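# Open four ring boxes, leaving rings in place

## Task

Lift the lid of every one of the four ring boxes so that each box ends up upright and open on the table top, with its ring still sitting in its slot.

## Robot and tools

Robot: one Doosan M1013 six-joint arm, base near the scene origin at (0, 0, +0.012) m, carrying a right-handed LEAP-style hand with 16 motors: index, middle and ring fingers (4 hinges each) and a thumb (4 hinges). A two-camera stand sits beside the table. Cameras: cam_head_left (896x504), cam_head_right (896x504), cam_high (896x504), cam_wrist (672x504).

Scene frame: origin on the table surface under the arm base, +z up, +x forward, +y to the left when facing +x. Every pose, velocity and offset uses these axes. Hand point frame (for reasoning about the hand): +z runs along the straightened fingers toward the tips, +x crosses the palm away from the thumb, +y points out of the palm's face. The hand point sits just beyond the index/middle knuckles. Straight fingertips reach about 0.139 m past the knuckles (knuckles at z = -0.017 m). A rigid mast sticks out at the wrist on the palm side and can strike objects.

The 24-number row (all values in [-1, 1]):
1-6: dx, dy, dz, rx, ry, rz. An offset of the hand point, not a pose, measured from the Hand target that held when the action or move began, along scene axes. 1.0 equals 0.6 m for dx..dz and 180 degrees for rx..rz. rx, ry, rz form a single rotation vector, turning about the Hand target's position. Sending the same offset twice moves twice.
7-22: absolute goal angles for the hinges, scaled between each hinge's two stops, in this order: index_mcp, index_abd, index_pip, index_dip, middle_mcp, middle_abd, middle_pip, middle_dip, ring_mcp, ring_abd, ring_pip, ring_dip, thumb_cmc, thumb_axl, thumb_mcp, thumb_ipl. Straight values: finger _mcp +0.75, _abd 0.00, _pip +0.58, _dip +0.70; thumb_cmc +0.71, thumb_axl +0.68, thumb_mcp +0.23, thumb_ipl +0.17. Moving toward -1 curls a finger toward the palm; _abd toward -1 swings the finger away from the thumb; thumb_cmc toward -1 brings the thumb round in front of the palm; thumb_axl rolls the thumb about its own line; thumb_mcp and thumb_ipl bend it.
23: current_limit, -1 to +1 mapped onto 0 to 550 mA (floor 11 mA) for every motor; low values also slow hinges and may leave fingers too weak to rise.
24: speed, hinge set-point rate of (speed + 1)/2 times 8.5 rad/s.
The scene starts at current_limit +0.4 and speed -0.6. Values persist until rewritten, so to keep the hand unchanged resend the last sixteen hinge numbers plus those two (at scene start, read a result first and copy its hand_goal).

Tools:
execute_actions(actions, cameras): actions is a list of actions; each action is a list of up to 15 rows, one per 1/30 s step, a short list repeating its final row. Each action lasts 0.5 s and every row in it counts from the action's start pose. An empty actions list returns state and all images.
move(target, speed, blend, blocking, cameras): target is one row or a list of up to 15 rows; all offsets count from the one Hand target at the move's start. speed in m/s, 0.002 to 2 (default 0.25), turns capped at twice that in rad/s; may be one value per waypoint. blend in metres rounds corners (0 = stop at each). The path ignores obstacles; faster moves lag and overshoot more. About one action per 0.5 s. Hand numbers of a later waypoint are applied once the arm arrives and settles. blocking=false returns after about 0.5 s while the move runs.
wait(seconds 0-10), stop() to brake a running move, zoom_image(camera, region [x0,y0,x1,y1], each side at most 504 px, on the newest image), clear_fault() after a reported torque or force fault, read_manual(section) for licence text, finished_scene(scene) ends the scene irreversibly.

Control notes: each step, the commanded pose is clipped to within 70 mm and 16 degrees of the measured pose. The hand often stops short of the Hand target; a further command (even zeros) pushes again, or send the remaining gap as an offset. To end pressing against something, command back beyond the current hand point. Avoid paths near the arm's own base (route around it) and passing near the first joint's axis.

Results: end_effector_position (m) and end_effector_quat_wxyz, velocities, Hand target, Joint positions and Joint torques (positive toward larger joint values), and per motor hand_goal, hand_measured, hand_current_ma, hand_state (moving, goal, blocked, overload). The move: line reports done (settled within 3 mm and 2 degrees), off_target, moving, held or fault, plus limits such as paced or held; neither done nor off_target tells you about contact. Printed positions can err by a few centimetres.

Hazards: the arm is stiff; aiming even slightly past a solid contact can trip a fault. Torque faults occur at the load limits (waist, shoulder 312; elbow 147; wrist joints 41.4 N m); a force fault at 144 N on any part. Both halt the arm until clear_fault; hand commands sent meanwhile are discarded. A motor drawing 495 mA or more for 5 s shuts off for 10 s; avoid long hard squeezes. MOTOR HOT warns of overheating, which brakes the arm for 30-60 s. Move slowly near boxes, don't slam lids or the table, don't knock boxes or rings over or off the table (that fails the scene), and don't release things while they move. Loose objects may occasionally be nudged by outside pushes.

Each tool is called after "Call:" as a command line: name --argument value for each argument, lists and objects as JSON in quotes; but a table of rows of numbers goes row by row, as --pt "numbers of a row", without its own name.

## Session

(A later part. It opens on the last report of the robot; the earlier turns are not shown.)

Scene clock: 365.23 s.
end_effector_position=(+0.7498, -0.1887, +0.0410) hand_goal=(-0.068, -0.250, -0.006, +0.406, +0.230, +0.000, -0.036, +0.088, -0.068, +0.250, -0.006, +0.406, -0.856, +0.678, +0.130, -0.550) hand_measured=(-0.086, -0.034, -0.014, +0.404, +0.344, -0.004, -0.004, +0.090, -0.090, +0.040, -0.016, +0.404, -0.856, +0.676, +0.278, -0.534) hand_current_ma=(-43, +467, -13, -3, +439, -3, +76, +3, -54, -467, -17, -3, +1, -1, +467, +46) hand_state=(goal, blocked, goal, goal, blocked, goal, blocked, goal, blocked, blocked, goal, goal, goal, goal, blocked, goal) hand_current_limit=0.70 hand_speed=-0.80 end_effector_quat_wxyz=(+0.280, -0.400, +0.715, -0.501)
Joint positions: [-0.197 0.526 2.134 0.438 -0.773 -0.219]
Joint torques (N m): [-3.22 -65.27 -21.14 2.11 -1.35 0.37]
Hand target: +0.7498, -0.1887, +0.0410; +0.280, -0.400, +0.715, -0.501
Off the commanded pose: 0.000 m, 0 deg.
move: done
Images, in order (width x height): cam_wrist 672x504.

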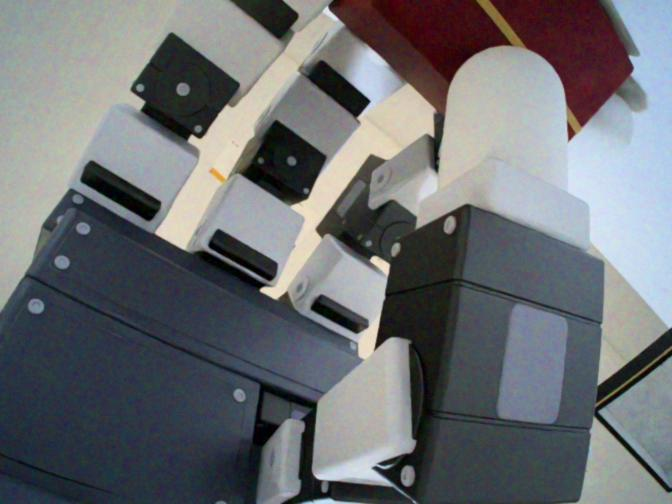

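Call:
move --target '[0,0,0,0,0,0,-0.068,-0.25,-0.007,0.406,0.2,0,-0.036,0.087,-0.068,0.25,-0.007,0.406,-0.857,0.678,0.06,-0.85,1.0,-0.8]'

Call:
move --target '[0,0,0,0,0,0,-0.068,-0.25,-0.007,0.406,0.22,0,-0.036,0.087,-0.068,0.25,-0.007,0.406,-0.857,0.678,0.08,-0.85,0.75,-0.9]' --cameras '["cam_wrist"]'

Call:
zoom_image --camera "cam_wrist" --region '[340, 0, 672, 250]'

Scene clock: 374.77 s.
end_effector_position=(+0.7498, -0.1887, +0.0410) hand_goal=(-0.068, -0.250, -0.006, +0.406, +0.200, +0.000, -0.036, +0.088, -0.068, +0.250, -0.006, +0.406, -0.856, +0.678, +0.060, -0.850) hand_measured=(-0.090, -0.036, -0.014, +0.406, +0.318, -0.002, +0.032, +0.120, -0.094, +0.050, -0.020, +0.404, -0.860, +0.670, +0.078, -0.850) hand_current_ma=(-53, +550, -12, +0, +466, -1, +207, +79, -67, -550, -25, -3, -5, -17, +50, +0) hand_state=(blocked, blocked, goal, goal, blocked, goal, blocked, blocked, blocked, blocked, goal, goal, goal, goal, goal, goal) hand_current_limit=1.00 hand_speed=-0.80 end_effector_quat_wxyz=(+0.280, -0.400, +0.715, -0.501)
Joint positions: [-0.197 0.526 2.134 0.438 -0.773 -0.219]
Joint torques (N m): [-2.62 -68.95 -22.62 2.01 -2.18 0.46]
Hand target: +0.7498, -0.1887, +0.0410; +0.280, -0.400, +0.715, -0.501
Off the commanded pose: 0.000 m, 0 deg.
move: done

Scene clock: 375.27 s.
end_effector_position=(+0.7498, -0.1887, +0.0410) hand_goal=(-0.068, -0.250, -0.006, +0.406, +0.220, +0.000, -0.036, +0.088, -0.068, +0.250, -0.006, +0.406, -0.856, +0.678, +0.080, -0.850) hand_measured=(-0.090, -0.036, -0.014, +0.406, +0.318, -0.002, +0.032, +0.118, -0.094, +0.050, -0.020, +0.404, -0.858, +0.672, +0.084, -0.850) hand_current_ma=(-53, +481, -12, +0, +366, -1, +207, +72, -67, -481, -25, -3, -2, -10, +7, +0) hand_state=(blocked, blocked, goal, goal, blocked, goal, blocked, blocked, blocked, blocked, goal, goal, goal, goal, goal, goal) hand_current_limit=0.75 hand_speed=-0.90 end_effector_quat_wxyz=(+0.280, -0.400, +0.715, -0.501)
Joint positions: [-0.197 0.526 2.134 0.438 -0.773 -0.219]
Joint torques (N m): [-3.1 -69.12 -22.76 1.95 -2.23 0.41]
Hand target: +0.7498, -0.1887, +0.0410; +0.280, -0.400, +0.715, -0.501
Off the commanded pose: 0.000 m, 0 deg.
move: done
Images, in order (width x height): cam_wrist 672x504.

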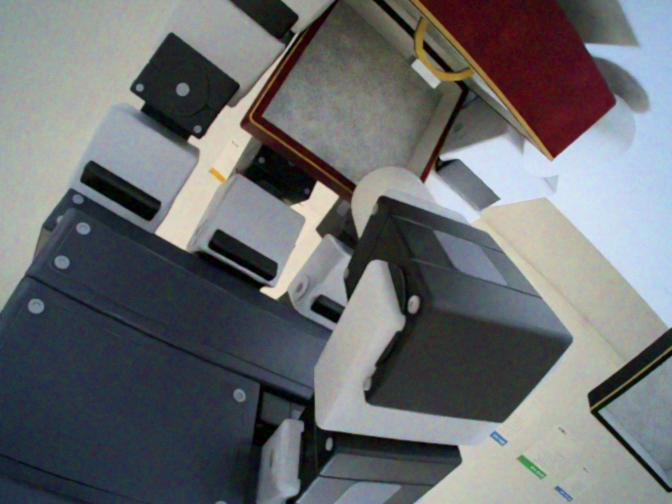

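Scaled by 1.518 from the camera's 672x504 image, which has a finer 960x720 frame.

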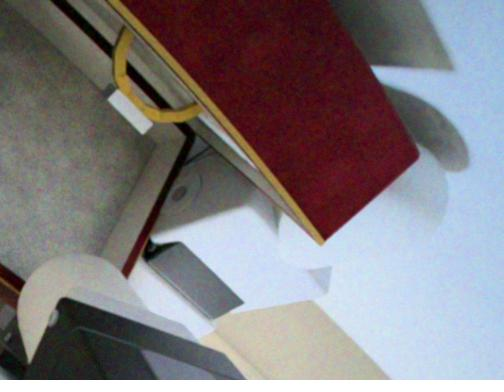

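Call:
move --pt "0 0 0 0 0 0 -0.068 -0.25 -0.007 0.406 0.4 0 -0.036 0.087 -0.068 0.25 -0.007 0.406 -0.857 0.678 0.03 -0.79 0.7 -0.6" --pt "0 0 0 0 0 0 -0.068 -0.25 -0.007 0.406 0.6 0 -0.036 0.087 -0.068 0.25 -0.007 0.406 -0.857 0.678 -0.1 -0.73 0.7 -0.6" --pt "0 0 0 0 0 0 -0.068 -0.25 -0.007 0.406 0.98 0 0.3 0.4 -0.068 0.25 -0.007 0.406 -0.857 0.678 -0.2 -0.6 0.7 -0.6" --pt "0 0 0 0 0 0 -0.068 -0.25 -0.007 0.406 0.98 0 0.55 0.65 -0.068 0.25 -0.007 0.406 -0.857 0.678 -0.4 -0.4 0.7 -0.6" --pt "0 0 0 0 0 0 -0.068 -0.25 -0.007 0.406 0.98 0 0.576 0.696 -0.068 0.25 -0.007 0.406 -0.857 0.678 -0.6 -0.25 0.7 -0.6" --cameras '["cam_wrist"]'

Call:
move --pt "0 0 0 0 0 0 -0.068 -0.25 -0.007 0.406 0.98 0 0.576 0.696 -0.068 0.25 -0.007 0.406 -0.857 0.678 -0.3 -0.4 0.6 -0.6" --pt "0 0 0 0 0 0 -0.068 0 -0.007 0.406 0.98 0 0.576 0.696 -0.068 0 -0.007 0.406 -0.857 0.678 0.1 -0.4 0.6 -0.6" --pt "0 0 0 0 0 0 -0.068 0.2 -0.007 0.406 0.98 0 0.576 0.696 -0.068 -0.2 -0.007 0.406 -0.857 0.678 0.7 -0.5 0.6 -0.6" --pt "0 0 0.32 0 0 0 -0.068 0.2 -0.007 0.406 0.98 0 0.576 0.696 -0.068 -0.2 -0.007 0.406 -0.857 0.678 0.7 -0.5 0.6 -0.6" --speed 0.2

Call:
move --pt "0.0015 0.502 0 0 0 0 -0.068 0.35 -0.007 0.406 0.98 0 -0.036 0.087 -0.068 -0.35 -0.007 0.406 -0.857 0.678 0.75 -0.55 0.6 -0.6" --pt "0.0015 0.502 -0.255 0 0 0 -0.068 0.35 -0.007 0.406 0.98 0 -0.036 0.087 -0.068 -0.35 -0.007 0.406 -0.857 0.678 0.75 -0.55 0.6 -0.6" --speed '[0.3,0.2]' --cameras '["cam_high","cam_head_right","cam_wrist"]'

Call:
zoom_image --camera "cam_head_right" --region '[420, 180, 540, 280]'

Call:
zoom_image --camera "cam_high" --region '[430, 220, 530, 300]'

Call:
zoom_image --camera "cam_wrist" --region '[340, 0, 672, 250]'

Scene clock: 404.50 s.
end_effector_position=(+0.7498, -0.1887, +0.0410) hand_goal=(-0.068, -0.250, -0.006, +0.406, +0.980, +0.000, +0.576, +0.696, -0.068, +0.250, -0.006, +0.406, -0.856, +0.678, -0.600, -0.250) hand_measured=(-0.066, -0.036, -0.008, +0.406, +0.960, -0.002, +0.568, +0.692, -0.070, +0.050, -0.008, +0.404, -0.866, +0.652, -0.566, -0.244) hand_current_ma=(+4, +468, -3, +0, -47, -1, -12, -4, -2, -467, -3, -2, -19, -73, +114, +14) hand_state=(goal, blocked, goal, goal, blocked, goal, goal, goal, goal, blocked, goal, goal, goal, blocked, blocked, goal) hand_current_limit=0.70 hand_speed=-0.60 end_effector_quat_wxyz=(+0.280, -0.400, +0.715, -0.501)
Joint positions: [-0.197 0.526 2.134 0.438 -0.773 -0.219]
Joint torques (N m): [-2.49 -69.31 -22.9 1.97 -2.29 0.42]
Hand target: +0.7498, -0.1887, +0.0410; +0.280, -0.400, +0.715, -0.501
Off the commanded pose: 0.000 m, 0 deg.
move: done
Images, in order (width x height): cam_wrist 672x504.

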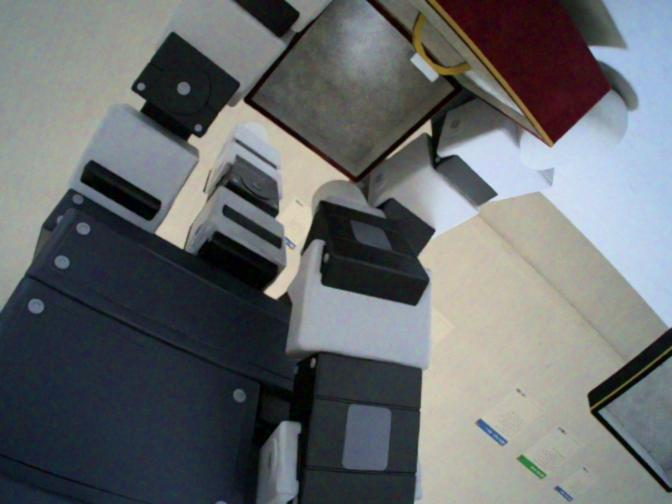

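Scene clock: 407.97 s.
end_effector_position=(+0.7498, -0.1887, +0.2330) hand_goal=(-0.068, +0.200, -0.006, +0.406, +0.980, +0.000, +0.576, +0.696, -0.068, -0.200, -0.006, +0.406, -0.856, +0.678, +0.700, -0.500) hand_measured=(-0.068, +0.196, -0.008, +0.406, +0.962, -0.002, +0.570, +0.694, -0.070, -0.196, -0.008, +0.404, -0.856, +0.676, +0.694, -0.498) hand_current_ma=(+1, -4, -1, +0, -42, -1, -10, -4, -2, +4, -1, -2, +0, -1, -14, +4) hand_state=(goal, goal, goal, goal, goal, goal, goal, goal, goal, goal, goal, goal, goal, goal, goal, goal) hand_current_limit=0.60 hand_speed=-0.60 end_effector_quat_wxyz=(+0.280, -0.400, +0.715, -0.501)
Joint positions: [-0.195 0.245 2.046 0.733 -0.462 -0.573]
Joint torques (N m): [-2.85 -54.85 -34.6 2.39 -1.91 0.39]
Hand target: +0.7498, -0.1887, +0.2330; +0.280, -0.400, +0.715, -0.501
Off the commanded pose: 0.000 m, 0 deg.
move: done

Scene clock: 410.50 s.
end_effector_position=(+0.7508, +0.1125, +0.0801) hand_goal=(-0.068, +0.350, -0.006, +0.406, +0.980, +0.000, -0.036, +0.088, -0.068, -0.350, -0.006, +0.406, -0.856, +0.678, +0.750, -0.550) hand_measured=(-0.068, +0.346, -0.008, +0.406, +0.962, -0.002, -0.036, +0.090, -0.070, -0.346, -0.008, +0.404, -0.856, +0.676, +0.744, -0.548) hand_current_ma=(+0, -4, -1, +0, -39, -1, +1, +3, -2, +6, -1, -2, +1, -1, -14, +4) hand_state=(goal, goal, goal, goal, goal, goal, goal, goal, goal, goal, goal, goal, goal, goal, goal, goal) hand_current_limit=0.60 hand_speed=-0.60 end_effector_quat_wxyz=(+0.280, -0.400, +0.715, -0.501)
Joint positions: [0.325 0.492 2.072 1.121 -0.893 -0.559]
Joint torques (N m): [-2.82 -69.13 -27.14 0.76 -1.89 0.31]
Hand target: +0.7507, +0.1125, +0.0800; +0.280, -0.400, +0.715, -0.501
Off the commanded pose: 0.000 m, 0 deg.
move: done
Images, in order (width x height): cam_head_right 896x504, cam_high 896x504, cam_wrist 672x504.

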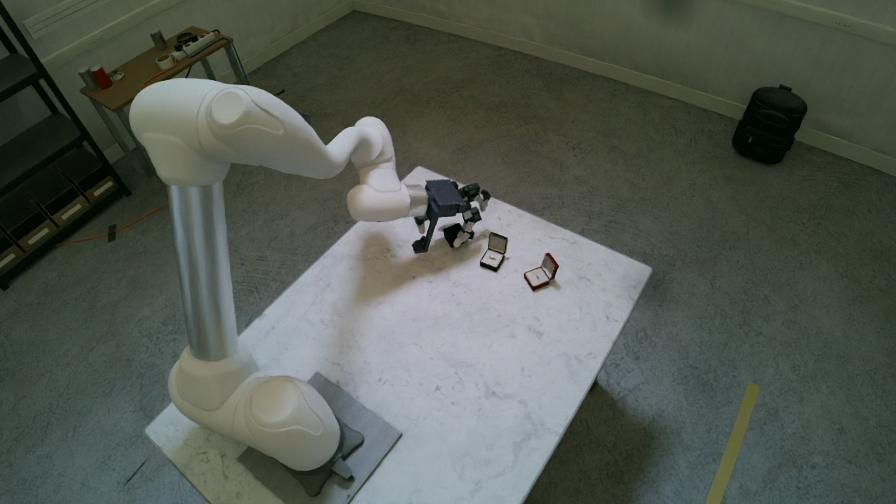

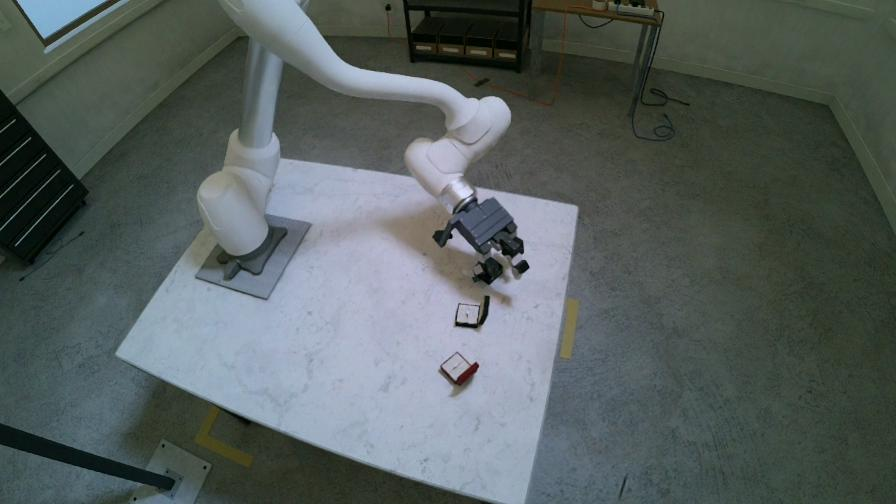

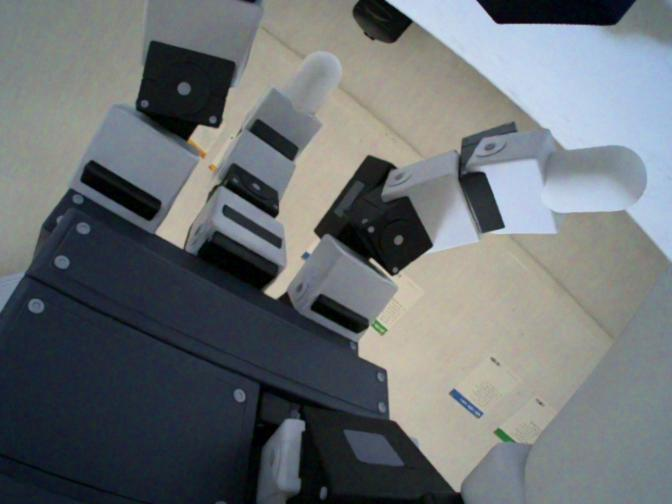

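Scaled by 4.200 from the camera's 896x504 image, which has a finer 1280x720 frame.

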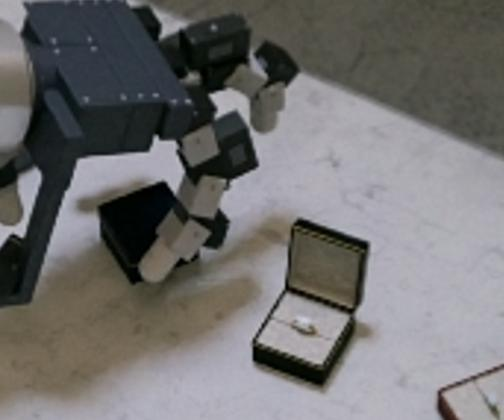

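Scaled by 5.040 from the camera's 896x504 image, which has a finer 1280x720 frame.

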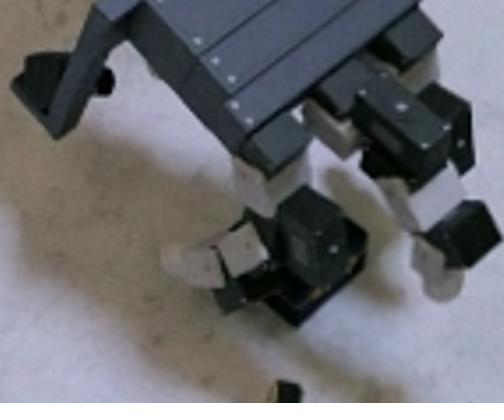

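Scaled by 1.518 from the camera's 672x504 image, which has a finer 960x720 frame.

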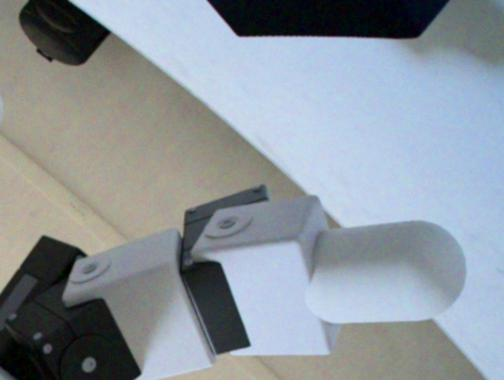

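Call:
move --target '[0.0057,-0.0034,-0.033,0,0,0,-0.068,0.38,-0.007,0.406,0.98,0,-0.036,0.087,-0.068,-0.38,-0.007,0.406,-0.857,0.678,0.75,-0.55,0.5,-0.6]' --speed 0.1 --cameras '["cam_head_right","cam_wrist"]'

Call:
zoom_image --camera "cam_head_right" --region '[420, 180, 540, 280]'

Call:
zoom_image --camera "cam_wrist" --region '[340, 0, 672, 250]'

Scene clock: 430.37 s.
end_effector_position=(+0.7542, +0.1104, +0.0603) hand_goal=(-0.068, +0.380, -0.006, +0.406, +0.980, +0.000, -0.036, +0.088, -0.068, -0.380, -0.006, +0.406, -0.856, +0.678, +0.750, -0.550) hand_measured=(-0.068, +0.374, -0.008, +0.406, +0.962, -0.002, -0.036, +0.090, -0.070, -0.374, -0.008, +0.404, -0.856, +0.676, +0.744, -0.548) hand_current_ma=(+0, -6, -1, +0, -39, -1, +1, +3, -2, +7, -1, -2, +1, -1, -14, +4) hand_state=(goal, goal, goal, goal, goal, goal, goal, goal, goal, goal, goal, goal, goal, goal, goal, goal) hand_current_limit=0.50 hand_speed=-0.60 end_effector_quat_wxyz=(+0.280, -0.400, +0.715, -0.501)
Joint positions: [0.32 0.526 2.072 1.093 -0.905 -0.52]
Joint torques (N m): [-3.26 -71.34 -26.09 0.7 -1.96 0.52]
Hand target: +0.7542, +0.1104, +0.0602; +0.280, -0.400, +0.715, -0.501
Off the commanded pose: 0.000 m, 0 deg.
move: done
Images, in order (width x height): cam_head_right 896x504, cam_wrist 672x504.

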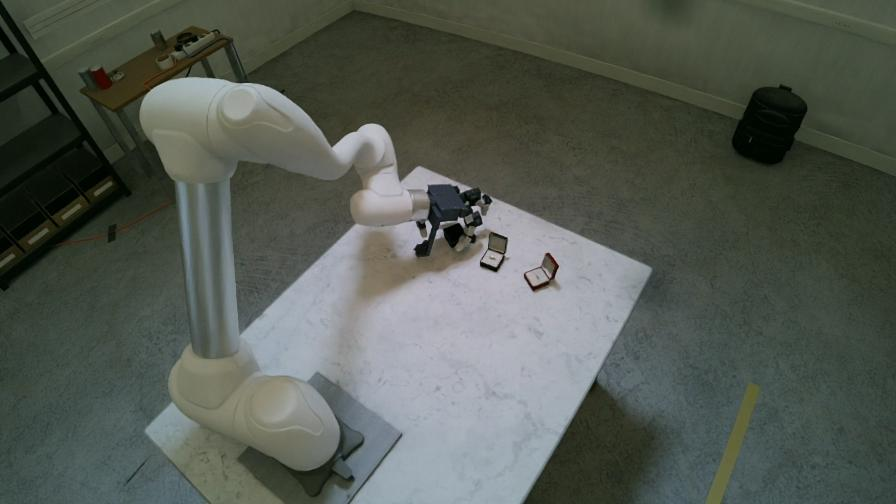

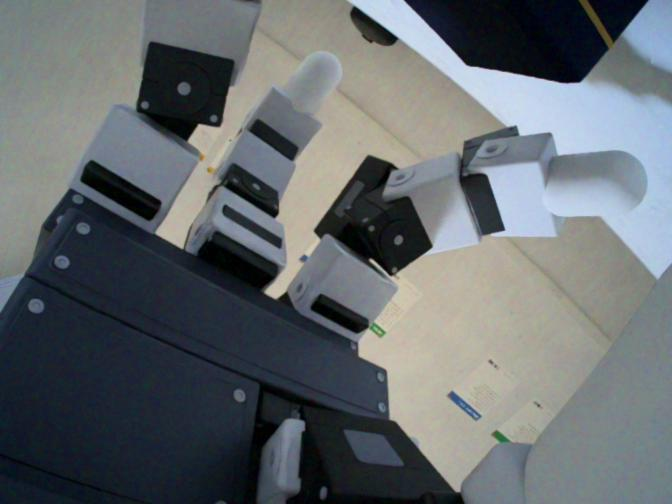

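Scaled by 4.200 from the camera's 896x504 image, which has a finer 1280x720 frame.

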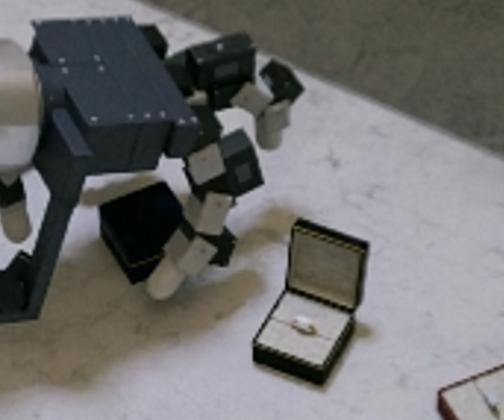

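Scaled by 1.518 from the camera's 672x504 image, which has a finer 960x720 frame.

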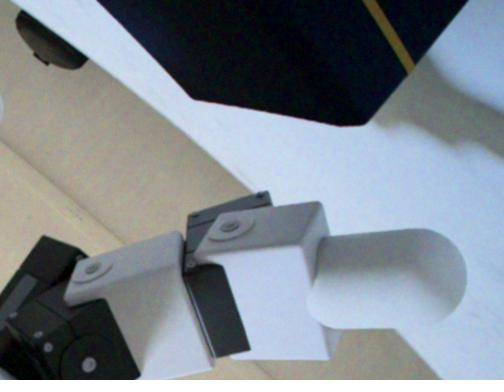

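Call:
move --target '[0,0,-0.031,0,0,0,-0.068,0.38,-0.007,0.406,0.98,0,-0.036,0.087,-0.068,-0.38,-0.007,0.406,-0.857,0.678,0.75,-0.55,0.5,-0.6]' --speed 0.1

Call:
move --target '[0,0,0,0,0,0,-0.068,-0.25,-0.007,0.406,0.98,0,-0.036,0.087,-0.068,0.25,-0.007,0.406,-0.857,0.678,0.75,-0.55,0.7,-0.7]'

Call:
move --pt "0 0 0 0 0 0 -0.068 -0.25 -0.007 0.406 0.5 0 -0.036 0.087 -0.068 0.25 -0.007 0.406 -0.857 0.678 0.6 -0.55 0.7 -0.6" --pt "0 0 0 0 0 0 -0.068 -0.25 -0.007 0.406 0.33 0 -0.036 0.087 -0.068 0.25 -0.007 0.406 -0.857 0.678 0.6 -0.55 0.7 -0.8" --cameras '["cam_wrist"]'

Call:
zoom_image --camera "cam_wrist" --region '[340, 0, 672, 250]'

Scene clock: 443.20 s.
end_effector_position=(+0.7542, +0.1104, +0.0417) hand_goal=(-0.068, +0.380, -0.006, +0.406, +0.980, +0.000, -0.036, +0.088, -0.068, -0.380, -0.006, +0.406, -0.856, +0.678, +0.750, -0.550) hand_measured=(-0.068, +0.374, -0.008, +0.406, +0.962, -0.002, -0.036, +0.090, -0.070, -0.374, -0.008, +0.404, -0.856, +0.676, +0.744, -0.548) hand_current_ma=(+0, -6, -1, +0, -39, -1, +1, +3, -2, +7, -1, -2, +1, -1, -14, +4) hand_state=(goal, goal, goal, goal, goal, goal, goal, goal, goal, goal, goal, goal, goal, goal, goal, goal) hand_current_limit=0.50 hand_speed=-0.60 end_effector_quat_wxyz=(+0.280, -0.400, +0.715, -0.501)
Joint positions: [0.319 0.555 2.075 1.07 -0.92 -0.483]
Joint torques (N m): [-2.83 -72.46 -24.87 0.79 -2 0.37]
Hand target: +0.7542, +0.1104, +0.0416; +0.280, -0.400, +0.715, -0.501
Off the commanded pose: 0.000 m, 0 deg.
move: done

Scene clock: 443.83 s.
end_effector_position=(+0.7542, +0.1104, +0.0416) hand_goal=(-0.068, -0.250, -0.006, +0.406, +0.980, +0.000, -0.036, +0.088, -0.068, +0.250, -0.006, +0.406, -0.856, +0.678, +0.750, -0.550) hand_measured=(-0.066, -0.038, -0.006, +0.406, +0.962, -0.002, -0.036, +0.090, -0.070, +0.036, -0.008, +0.404, -0.856, +0.676, +0.744, -0.548) hand_current_ma=(+1, +467, +0, +0, -39, -1, +1, +3, -3, -458, -1, -2, +1, -1, -14, +4) hand_state=(goal, blocked, goal, goal, goal, goal, goal, goal, goal, moving, goal, goal, goal, goal, goal, goal) hand_current_limit=0.70 hand_speed=-0.70 end_effector_quat_wxyz=(+0.280, -0.400, +0.715, -0.501)
Joint positions: [0.319 0.555 2.075 1.07 -0.92 -0.483]
Joint torques (N m): [-2.89 -73.63 -25.22 0.8 -2.09 0.44]
Hand target: +0.7542, +0.1104, +0.0416; +0.280, -0.400, +0.715, -0.501
Off the commanded pose: 0.000 m, 0 deg.
move: done

Scene clock: 444.97 s.
end_effector_position=(+0.7542, +0.1104, +0.0416) hand_goal=(-0.068, -0.250, -0.006, +0.406, +0.330, +0.000, -0.036, +0.088, -0.068, +0.250, -0.006, +0.406, -0.856, +0.678, +0.600, -0.550) hand_measured=(-0.078, -0.038, -0.010, +0.406, +0.394, -0.002, -0.022, +0.090, -0.084, +0.036, -0.010, +0.404, -0.856, +0.676, +0.600, -0.548) hand_current_ma=(-19, +467, -4, +0, +207, -1, +25, +3, -34, -467, -4, -2, +1, -1, +0, +3) hand_state=(goal, blocked, goal, goal, blocked, goal, goal, goal, goal, blocked, goal, goal, goal, goal, goal, goal) hand_current_limit=0.70 hand_speed=-0.80 end_effector_quat_wxyz=(+0.280, -0.400, +0.715, -0.501)
Joint positions: [0.319 0.555 2.075 1.07 -0.92 -0.483]
Joint torques (N m): [-2.76 -72.43 -24.47 0.83 -1.78 0.4]
Hand target: +0.7542, +0.1104, +0.0416; +0.280, -0.400, +0.715, -0.501
Off the commanded pose: 0.000 m, 0 deg.
move: done
Images, in order (width x height): cam_wrist 672x504.

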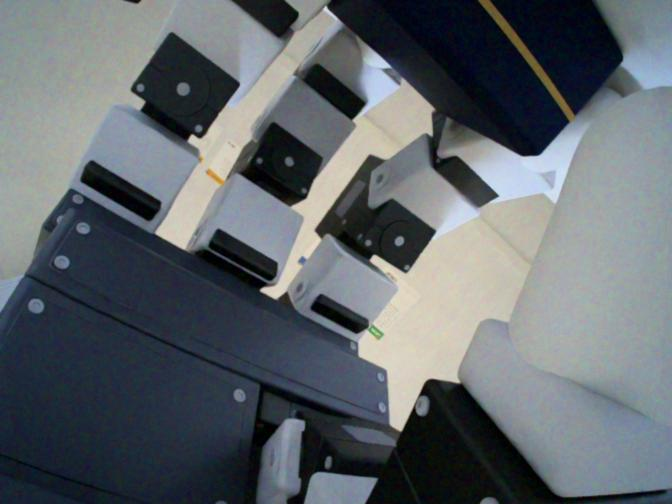

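Scaled by 1.518 from the camera's 672x504 image, which has a finer 960x720 frame.

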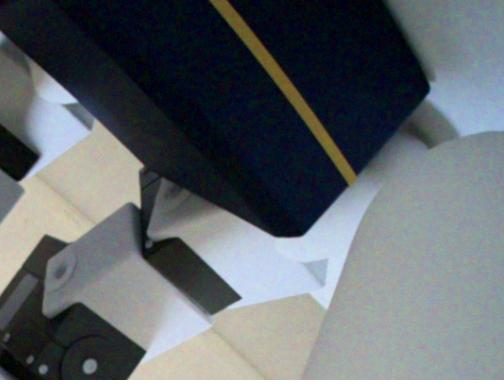

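Call:
move --pt "0 0 0 0 0 0 -0.068 -0.25 -0.007 0.406 0.28 0 -0.036 0.087 -0.068 0.25 -0.007 0.406 -0.857 0.678 0.38 -0.54 0.7 -0.7" --pt "0 0 0 0 0 0 -0.068 -0.25 -0.007 0.406 0.27 0 -0.036 0.087 -0.068 0.25 -0.007 0.406 -0.857 0.678 0.12 -0.53 0.7 -0.8" --cameras '["cam_wrist"]'

Call:
zoom_image --camera "cam_wrist" --region '[340, 0, 672, 250]'

Scene clock: 460.73 s.
end_effector_position=(+0.7542, +0.1104, +0.0416) hand_goal=(-0.068, -0.250, -0.006, +0.406, +0.270, +0.000, -0.036, +0.088, -0.068, +0.250, -0.006, +0.406, -0.856, +0.678, +0.120, -0.530) hand_measured=(-0.080, -0.038, -0.012, +0.404, +0.374, -0.002, -0.006, +0.090, -0.088, +0.036, -0.014, +0.404, -0.854, +0.676, +0.238, -0.512) hand_current_ma=(-25, +468, -11, -2, +397, -1, +69, +3, -43, -467, -12, -2, +1, -1, +467, +53) hand_state=(goal, blocked, goal, goal, blocked, goal, blocked, goal, goal, blocked, goal, goal, goal, goal, blocked, goal) hand_current_limit=0.70 hand_speed=-0.80 end_effector_quat_wxyz=(+0.280, -0.400, +0.715, -0.501)
Joint positions: [0.319 0.555 2.075 1.07 -0.92 -0.483]
Joint torques (N m): [-3.63 -70.05 -23.51 1.11 -1.25 0.4]
Hand target: +0.7542, +0.1104, +0.0416; +0.280, -0.400, +0.715, -0.501
Off the commanded pose: 0.000 m, 0 deg.
move: done
Images, in order (width x height): cam_wrist 672x504.

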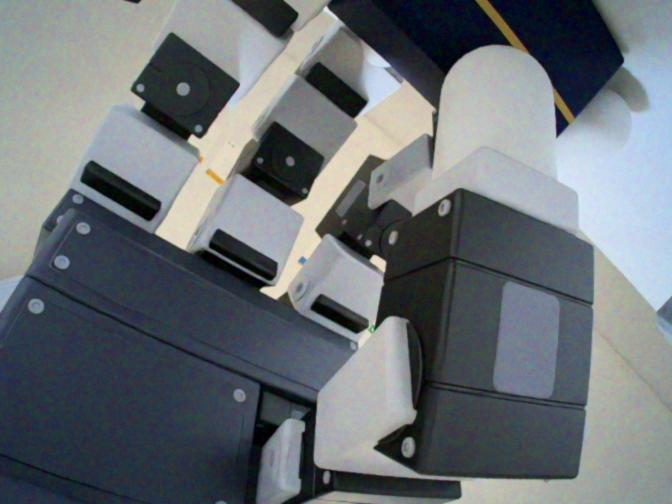

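Scaled by 1.518 from the camera's 672x504 image, which has a finer 960x720 frame.

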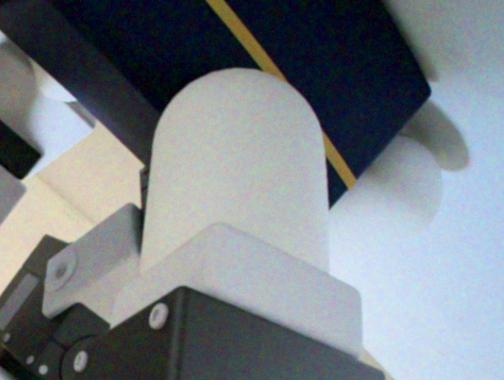

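Same as red. Burst and follow-through.

Call:
move --target '[0,0,0,0,0,0,-0.068,-0.25,-0.007,0.406,0.2,0,-0.036,0.087,-0.068,0.25,-0.007,0.406,-0.857,0.678,0.04,-0.85,1.0,-0.8]'

Call:
move --target '[0,0,0,0,0,0,-0.068,-0.25,-0.007,0.406,0.24,0,-0.036,0.087,-0.068,0.25,-0.007,0.406,-0.857,0.678,0.06,-0.85,0.75,-0.9]' --cameras '["cam_wrist"]'

Scene clock: 471.43 s.
end_effector_position=(+0.7542, +0.1104, +0.0416) hand_goal=(-0.068, -0.250, -0.006, +0.406, +0.200, +0.000, -0.036, +0.088, -0.068, +0.250, -0.006, +0.406, -0.856, +0.678, +0.040, -0.850) hand_measured=(-0.068, -0.040, +0.000, +0.408, +0.368, -0.004, +0.026, +0.116, -0.080, +0.050, -0.020, +0.404, -0.920, +0.622, +0.076, -0.862) hand_current_ma=(+0, +550, +7, +2, +550, -6, +186, +68, -22, -550, -26, -2, -198, -212, +131, -31) hand_state=(goal, blocked, goal, goal, blocked, goal, blocked, blocked, goal, blocked, goal, goal, blocked, blocked, blocked, goal) hand_current_limit=1.00 hand_speed=-0.80 end_effector_quat_wxyz=(+0.280, -0.400, +0.715, -0.501)
Joint positions: [0.319 0.555 2.075 1.07 -0.92 -0.483]
Joint torques (N m): [-3.08 -73.28 -24.93 0.79 -1.96 0.42]
Hand target: +0.7542, +0.1104, +0.0416; +0.280, -0.400, +0.715, -0.501
Off the commanded pose: 0.000 m, 0 deg.
move: done

Scene clock: 471.93 s.
end_effector_position=(+0.7542, +0.1104, +0.0416) hand_goal=(-0.068, -0.250, -0.006, +0.406, +0.240, +0.000, -0.036, +0.088, -0.068, +0.250, -0.006, +0.406, -0.856, +0.678, +0.060, -0.850) hand_measured=(-0.068, -0.040, +0.000, +0.408, +0.368, -0.004, +0.026, +0.116, -0.080, +0.050, -0.020, +0.404, -0.920, +0.622, +0.076, -0.862) hand_current_ma=(+0, +481, +7, +2, +481, -6, +185, +68, -22, -481, -26, -2, -198, -212, +48, -31) hand_state=(goal, blocked, goal, goal, blocked, goal, blocked, blocked, goal, blocked, goal, goal, blocked, blocked, goal, goal) hand_current_limit=0.75 hand_speed=-0.90 end_effector_quat_wxyz=(+0.280, -0.400, +0.715, -0.501)
Joint positions: [0.319 0.555 2.075 1.07 -0.92 -0.483]
Joint torques (N m): [-2.88 -73.25 -24.83 0.76 -1.95 0.41]
Hand target: +0.7542, +0.1104, +0.0416; +0.280, -0.400, +0.715, -0.501
Off the commanded pose: 0.000 m, 0 deg.
move: done
Images, in order (width x height): cam_wrist 672x504.

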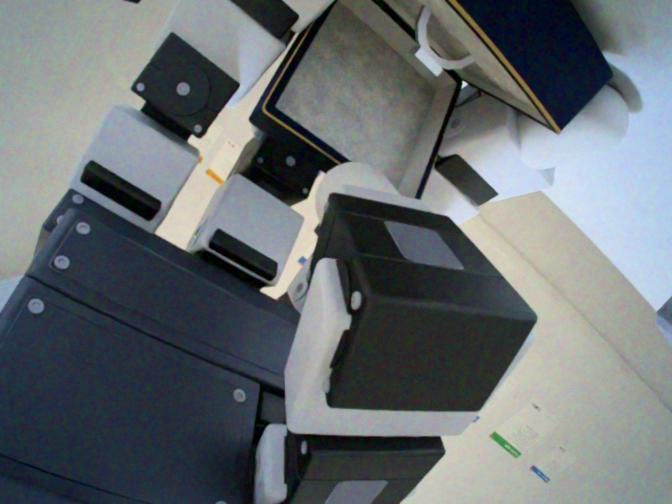

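Call:
move --pt "0 0 0 0 0 0 -0.068 -0.25 -0.007 0.406 0.4 0 -0.036 0.087 -0.068 0.25 -0.007 0.406 0.03 0.678 0.06 -0.79 0.7 -0.6" --pt "0 0 0 0 0 0 -0.068 -0.25 -0.007 0.406 0.6 0 -0.036 0.087 -0.068 0.25 -0.007 0.406 -0.1 0.678 0.06 -0.73 0.7 -0.6" --pt "0 0 0 0 0 0 -0.068 -0.25 -0.007 0.406 0.98 0 0.3 0.4 -0.068 0.25 -0.007 0.406 -0.2 0.678 0.06 -0.6 0.7 -0.6" --pt "0 0 0 0 0 0 -0.068 -0.25 -0.007 0.406 0.98 0 0.55 0.65 -0.068 0.25 -0.007 0.406 -0.4 0.678 0.06 -0.4 0.7 -0.6" --pt "0 0 0 0 0 0 -0.068 -0.25 -0.007 0.406 0.98 0 0.576 0.696 -0.068 0.25 -0.007 0.406 -0.6 0.678 0.06 -0.25 0.7 -0.6" --cameras '["cam_wrist","cam_high"]'

Scene clock: 497.70 s.
end_effector_position=(+0.7542, +0.1104, +0.0416) hand_goal=(-0.068, -0.250, -0.006, +0.406, +0.980, +0.000, +0.576, +0.696, -0.068, +0.250, -0.006, +0.406, -0.600, +0.678, +0.060, -0.250) hand_measured=(-0.068, -0.040, -0.004, +0.406, +0.960, -0.002, +0.568, +0.692, -0.070, +0.050, -0.008, +0.404, -0.582, +0.680, +0.062, -0.252) hand_current_ma=(+1, +467, +1, +0, -47, -1, -12, -4, -3, -467, -2, -2, +40, +3, +4, -2) hand_state=(goal, blocked, goal, goal, blocked, goal, goal, goal, goal, blocked, goal, goal, goal, goal, goal, goal) hand_current_limit=0.70 hand_speed=-0.60 end_effector_quat_wxyz=(+0.280, -0.400, +0.715, -0.501)
Joint positions: [0.319 0.555 2.075 1.07 -0.92 -0.483]
Joint torques (N m): [-3.12 -73.76 -25.29 0.71 -2.15 0.43]
Hand target: +0.7542, +0.1104, +0.0416; +0.280, -0.400, +0.715, -0.501
Off the commanded pose: 0.000 m, 0 deg.
move: done
Images, in order (width x height): cam_high 896x504, cam_wrist 672x504.

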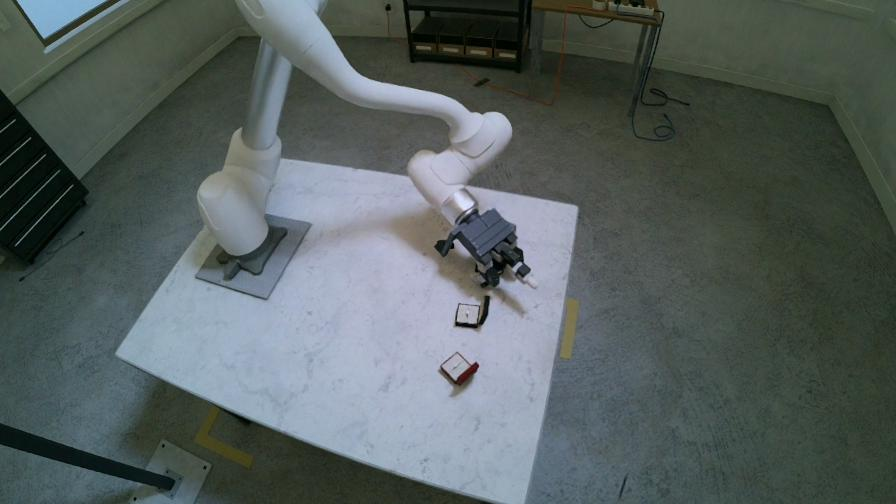

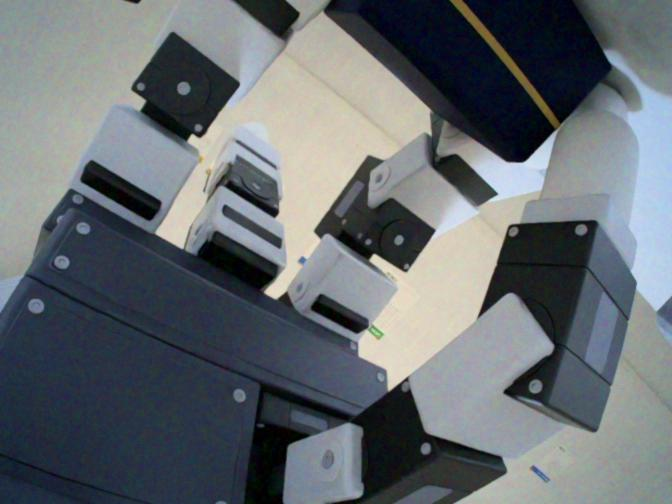

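Call:
zoom_image --camera "cam_wrist" --region '[340, 0, 672, 250]'

Call:
zoom_image --camera "cam_high" --region '[410, 180, 570, 320]'

Scaled by 1.518 from the camera's 672x504 image, which has a finer 960x720 frame.

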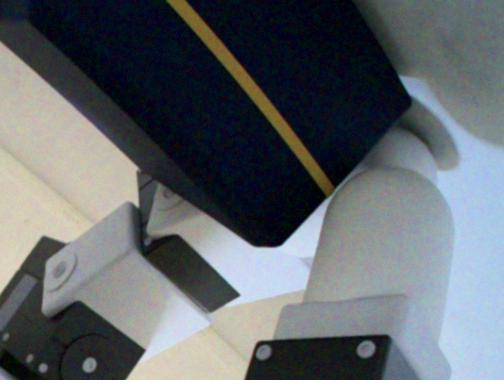

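Scaled by 3.150 from the camera's 896x504 image, which has a finer 1280x720 frame.

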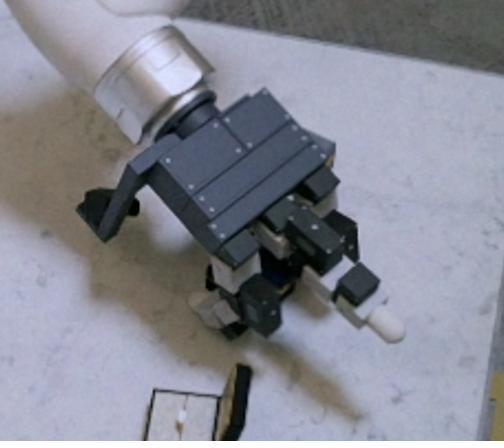

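Call:
move --pt "0 0 0 0 0 0 -0.068 -0.25 -0.007 0.406 0.98 0 0.576 0.696 -0.068 0.25 -0.007 0.406 -0.6 0.678 0.6 -0.4 0.7 -0.6" --pt "0 0 0 0 0 0 -0.068 -0.25 -0.007 0.406 0.98 0 0.3 0.4 -0.068 0.25 -0.007 0.406 -0.857 0.678 0.6 -0.4 0.7 -0.6" --pt "0 0 0 0 0 0 -0.068 -0.25 -0.007 0.406 0.6 0 -0.036 0.087 -0.068 0.25 -0.007 0.406 -0.857 0.678 0.38 -0.54 0.7 -0.6" --pt "0 0 0 0 0 0 -0.068 -0.25 -0.007 0.406 0.3 0 -0.036 0.087 -0.068 0.25 -0.007 0.406 -0.857 0.678 0.38 -0.54 0.7 -0.8" --pt "0 0 0 0 0 0 -0.068 -0.25 -0.007 0.406 0.3 0 -0.036 0.087 -0.068 0.25 -0.007 0.406 -0.857 0.678 0.13 -0.53 0.7 -0.8" --cameras '["cam_wrist"]'

Call:
zoom_image --camera "cam_wrist" --region '[340, 0, 672, 250]'

Scene clock: 524.93 s.
end_effector_position=(+0.7542, +0.1104, +0.0416) hand_goal=(-0.068, -0.250, -0.006, +0.406, +0.300, +0.000, -0.036, +0.088, -0.068, +0.250, -0.006, +0.406, -0.856, +0.678, +0.130, -0.530) hand_measured=(-0.078, -0.040, -0.012, +0.404, +0.380, -0.002, -0.008, +0.092, -0.082, +0.050, -0.012, +0.404, -0.850, +0.680, +0.222, -0.512) hand_current_ma=(-16, +468, -8, -3, +275, -1, +67, +6, -31, -467, -8, -3, +8, +2, +434, +52) hand_state=(goal, blocked, goal, goal, blocked, goal, blocked, goal, goal, blocked, goal, goal, goal, goal, blocked, goal) hand_current_limit=0.70 hand_speed=-0.80 end_effector_quat_wxyz=(+0.280, -0.400, +0.715, -0.501)
Joint positions: [0.319 0.555 2.075 1.07 -0.92 -0.483]
Joint torques (N m): [-3.71 -70.91 -23.72 0.99 -1.46 0.32]
Hand target: +0.7542, +0.1104, +0.0416; +0.280, -0.400, +0.715, -0.501
Off the commanded pose: 0.000 m, 0 deg.
move: done
Images, in order (width x height): cam_wrist 672x504.

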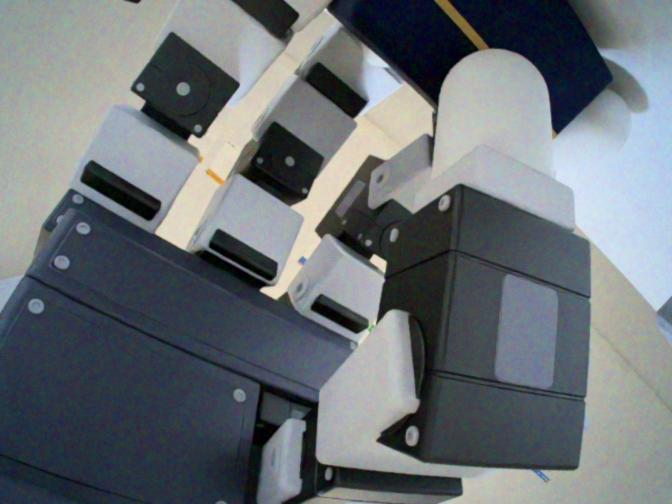

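Scaled by 1.518 from the camera's 672x504 image, which has a finer 960x720 frame.

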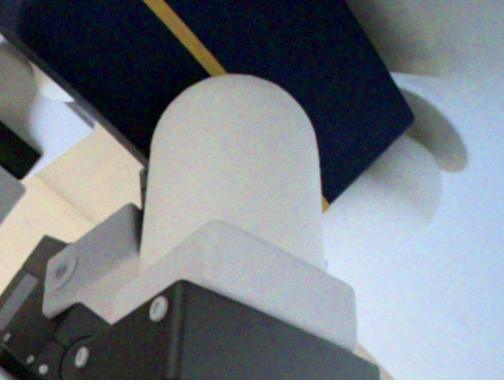

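Call:
move --target '[0,0,0,0,0,0,-0.068,-0.25,-0.007,0.406,0.2,0,-0.036,0.087,-0.068,0.25,-0.007,0.406,-0.857,0.678,0.0,-0.85,1.0,-0.8]'

Call:
move --target '[0,0,0,0,0,0,-0.068,-0.25,-0.007,0.406,0.24,0,-0.036,0.087,-0.068,0.25,-0.007,0.406,-0.857,0.678,0.06,-0.85,0.75,-0.9]' --cameras '["cam_wrist"]'

Call:
zoom_image --camera "cam_wrist" --region '[340, 0, 672, 250]'

Scene clock: 538.63 s.
end_effector_position=(+0.7542, +0.1104, +0.0416) hand_goal=(-0.068, -0.250, -0.006, +0.406, +0.200, +0.000, -0.036, +0.088, -0.068, +0.250, -0.006, +0.406, -0.856, +0.678, +0.000, -0.850) hand_measured=(-0.098, -0.040, -0.016, +0.404, +0.344, -0.002, +0.018, +0.102, -0.104, +0.050, -0.022, +0.404, -0.858, +0.674, +0.014, -0.840) hand_current_ma=(-75, +550, -17, -3, +550, -3, +156, +29, -99, -550, -30, -4, -2, -8, +38, +24) hand_state=(blocked, blocked, goal, goal, blocked, goal, blocked, goal, blocked, blocked, goal, goal, goal, goal, goal, goal) hand_current_limit=1.00 hand_speed=-0.80 end_effector_quat_wxyz=(+0.280, -0.400, +0.715, -0.501)
Joint positions: [0.319 0.555 2.075 1.07 -0.92 -0.483]
Joint torques (N m): [-3.13 -73.83 -25.23 0.74 -2.13 0.42]
Hand target: +0.7542, +0.1104, +0.0416; +0.280, -0.400, +0.715, -0.501
Off the commanded pose: 0.000 m, 0 deg.
move: done

Scene clock: 539.13 s.
end_effector_position=(+0.7542, +0.1104, +0.0416) hand_goal=(-0.068, -0.250, -0.006, +0.406, +0.240, +0.000, -0.036, +0.088, -0.068, +0.250, -0.006, +0.406, -0.856, +0.678, +0.060, -0.850) hand_measured=(-0.098, -0.040, -0.016, +0.404, +0.340, -0.002, +0.018, +0.102, -0.104, +0.050, -0.022, +0.404, -0.856, +0.678, +0.060, -0.848) hand_current_ma=(-75, +481, -17, -3, +375, -3, +156, +29, -99, -481, -30, -4, +1, +0, +0, +4) hand_state=(blocked, blocked, goal, goal, blocked, goal, blocked, goal, blocked, blocked, goal, goal, goal, goal, goal, goal) hand_current_limit=0.75 hand_speed=-0.90 end_effector_quat_wxyz=(+0.280, -0.400, +0.715, -0.501)
Joint positions: [0.319 0.555 2.075 1.07 -0.92 -0.483]
Joint torques (N m): [-3.04 -73.87 -25.16 0.73 -2.07 0.45]
Hand target: +0.7542, +0.1104, +0.0416; +0.280, -0.400, +0.715, -0.501
Off the commanded pose: 0.000 m, 0 deg.
move: done
Images, in order (width x height): cam_wrist 672x504.

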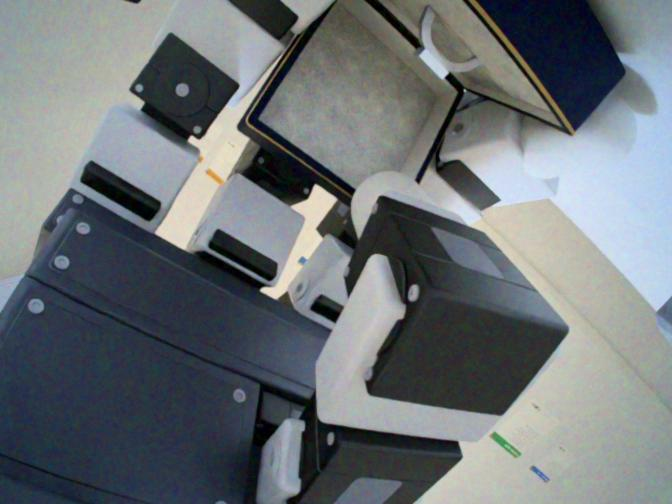

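Scaled by 1.518 from the camera's 672x504 image, which has a finer 960x720 frame.

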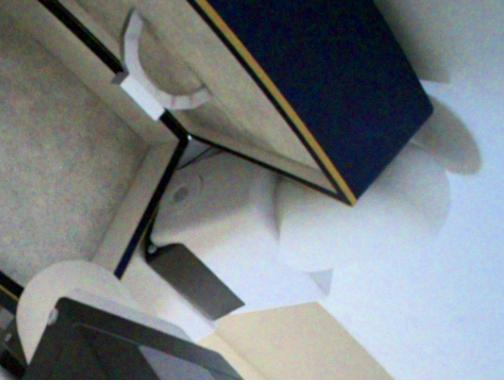

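Call:
move --pt "0 0 0 0 0 0 -0.068 -0.25 -0.007 0.406 0.4 0 -0.036 0.087 -0.068 0.25 -0.007 0.406 -0.857 0.678 0.03 -0.79 0.7 -0.6" --pt "0 0 0 0 0 0 -0.068 -0.25 -0.007 0.406 0.6 0 -0.036 0.087 -0.068 0.25 -0.007 0.406 -0.857 0.678 -0.1 -0.73 0.7 -0.6" --pt "0 0 0 0 0 0 -0.068 -0.25 -0.007 0.406 0.98 0 0.3 0.4 -0.068 0.25 -0.007 0.406 -0.857 0.678 -0.2 -0.6 0.7 -0.6" --pt "0 0 0 0 0 0 -0.068 -0.25 -0.007 0.406 0.98 0 0.55 0.65 -0.068 0.25 -0.007 0.406 -0.857 0.678 -0.4 -0.4 0.7 -0.6" --pt "0 0 0 0 0 0 -0.068 -0.25 -0.007 0.406 0.98 0 0.576 0.696 -0.068 0.25 -0.007 0.406 -0.857 0.678 -0.6 -0.25 0.7 -0.6" --cameras '["cam_wrist"]'

Scene clock: 550.90 s.
end_effector_position=(+0.7542, +0.1104, +0.0416) hand_goal=(-0.068, -0.250, -0.006, +0.406, +0.980, +0.000, +0.576, +0.696, -0.068, +0.250, -0.006, +0.406, -0.856, +0.678, -0.600, -0.250) hand_measured=(-0.060, -0.040, -0.006, +0.404, +0.960, -0.002, +0.568, +0.692, -0.068, +0.050, -0.008, +0.404, -0.866, +0.652, -0.568, -0.242) hand_current_ma=(+14, +468, -1, -1, -47, -3, -12, -4, +0, -467, -2, -2, -19, -74, +107, +20) hand_state=(goal, blocked, goal, goal, blocked, goal, goal, goal, goal, blocked, goal, goal, goal, blocked, blocked, goal) hand_current_limit=0.70 hand_speed=-0.60 end_effector_quat_wxyz=(+0.280, -0.400, +0.715, -0.501)
Joint positions: [0.319 0.555 2.075 1.07 -0.92 -0.483]
Joint torques (N m): [-2.8 -73.68 -25.3 0.74 -2.18 0.46]
Hand target: +0.7542, +0.1104, +0.0416; +0.280, -0.400, +0.715, -0.501
Off the commanded pose: 0.000 m, 0 deg.
move: done
Images, in order (width x height): cam_wrist 672x504.

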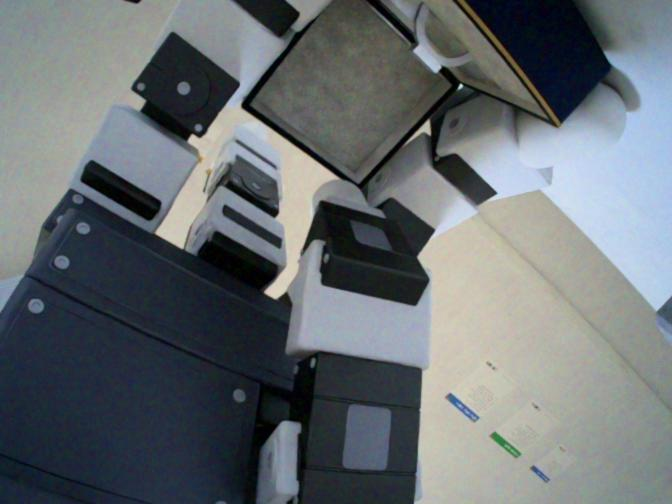

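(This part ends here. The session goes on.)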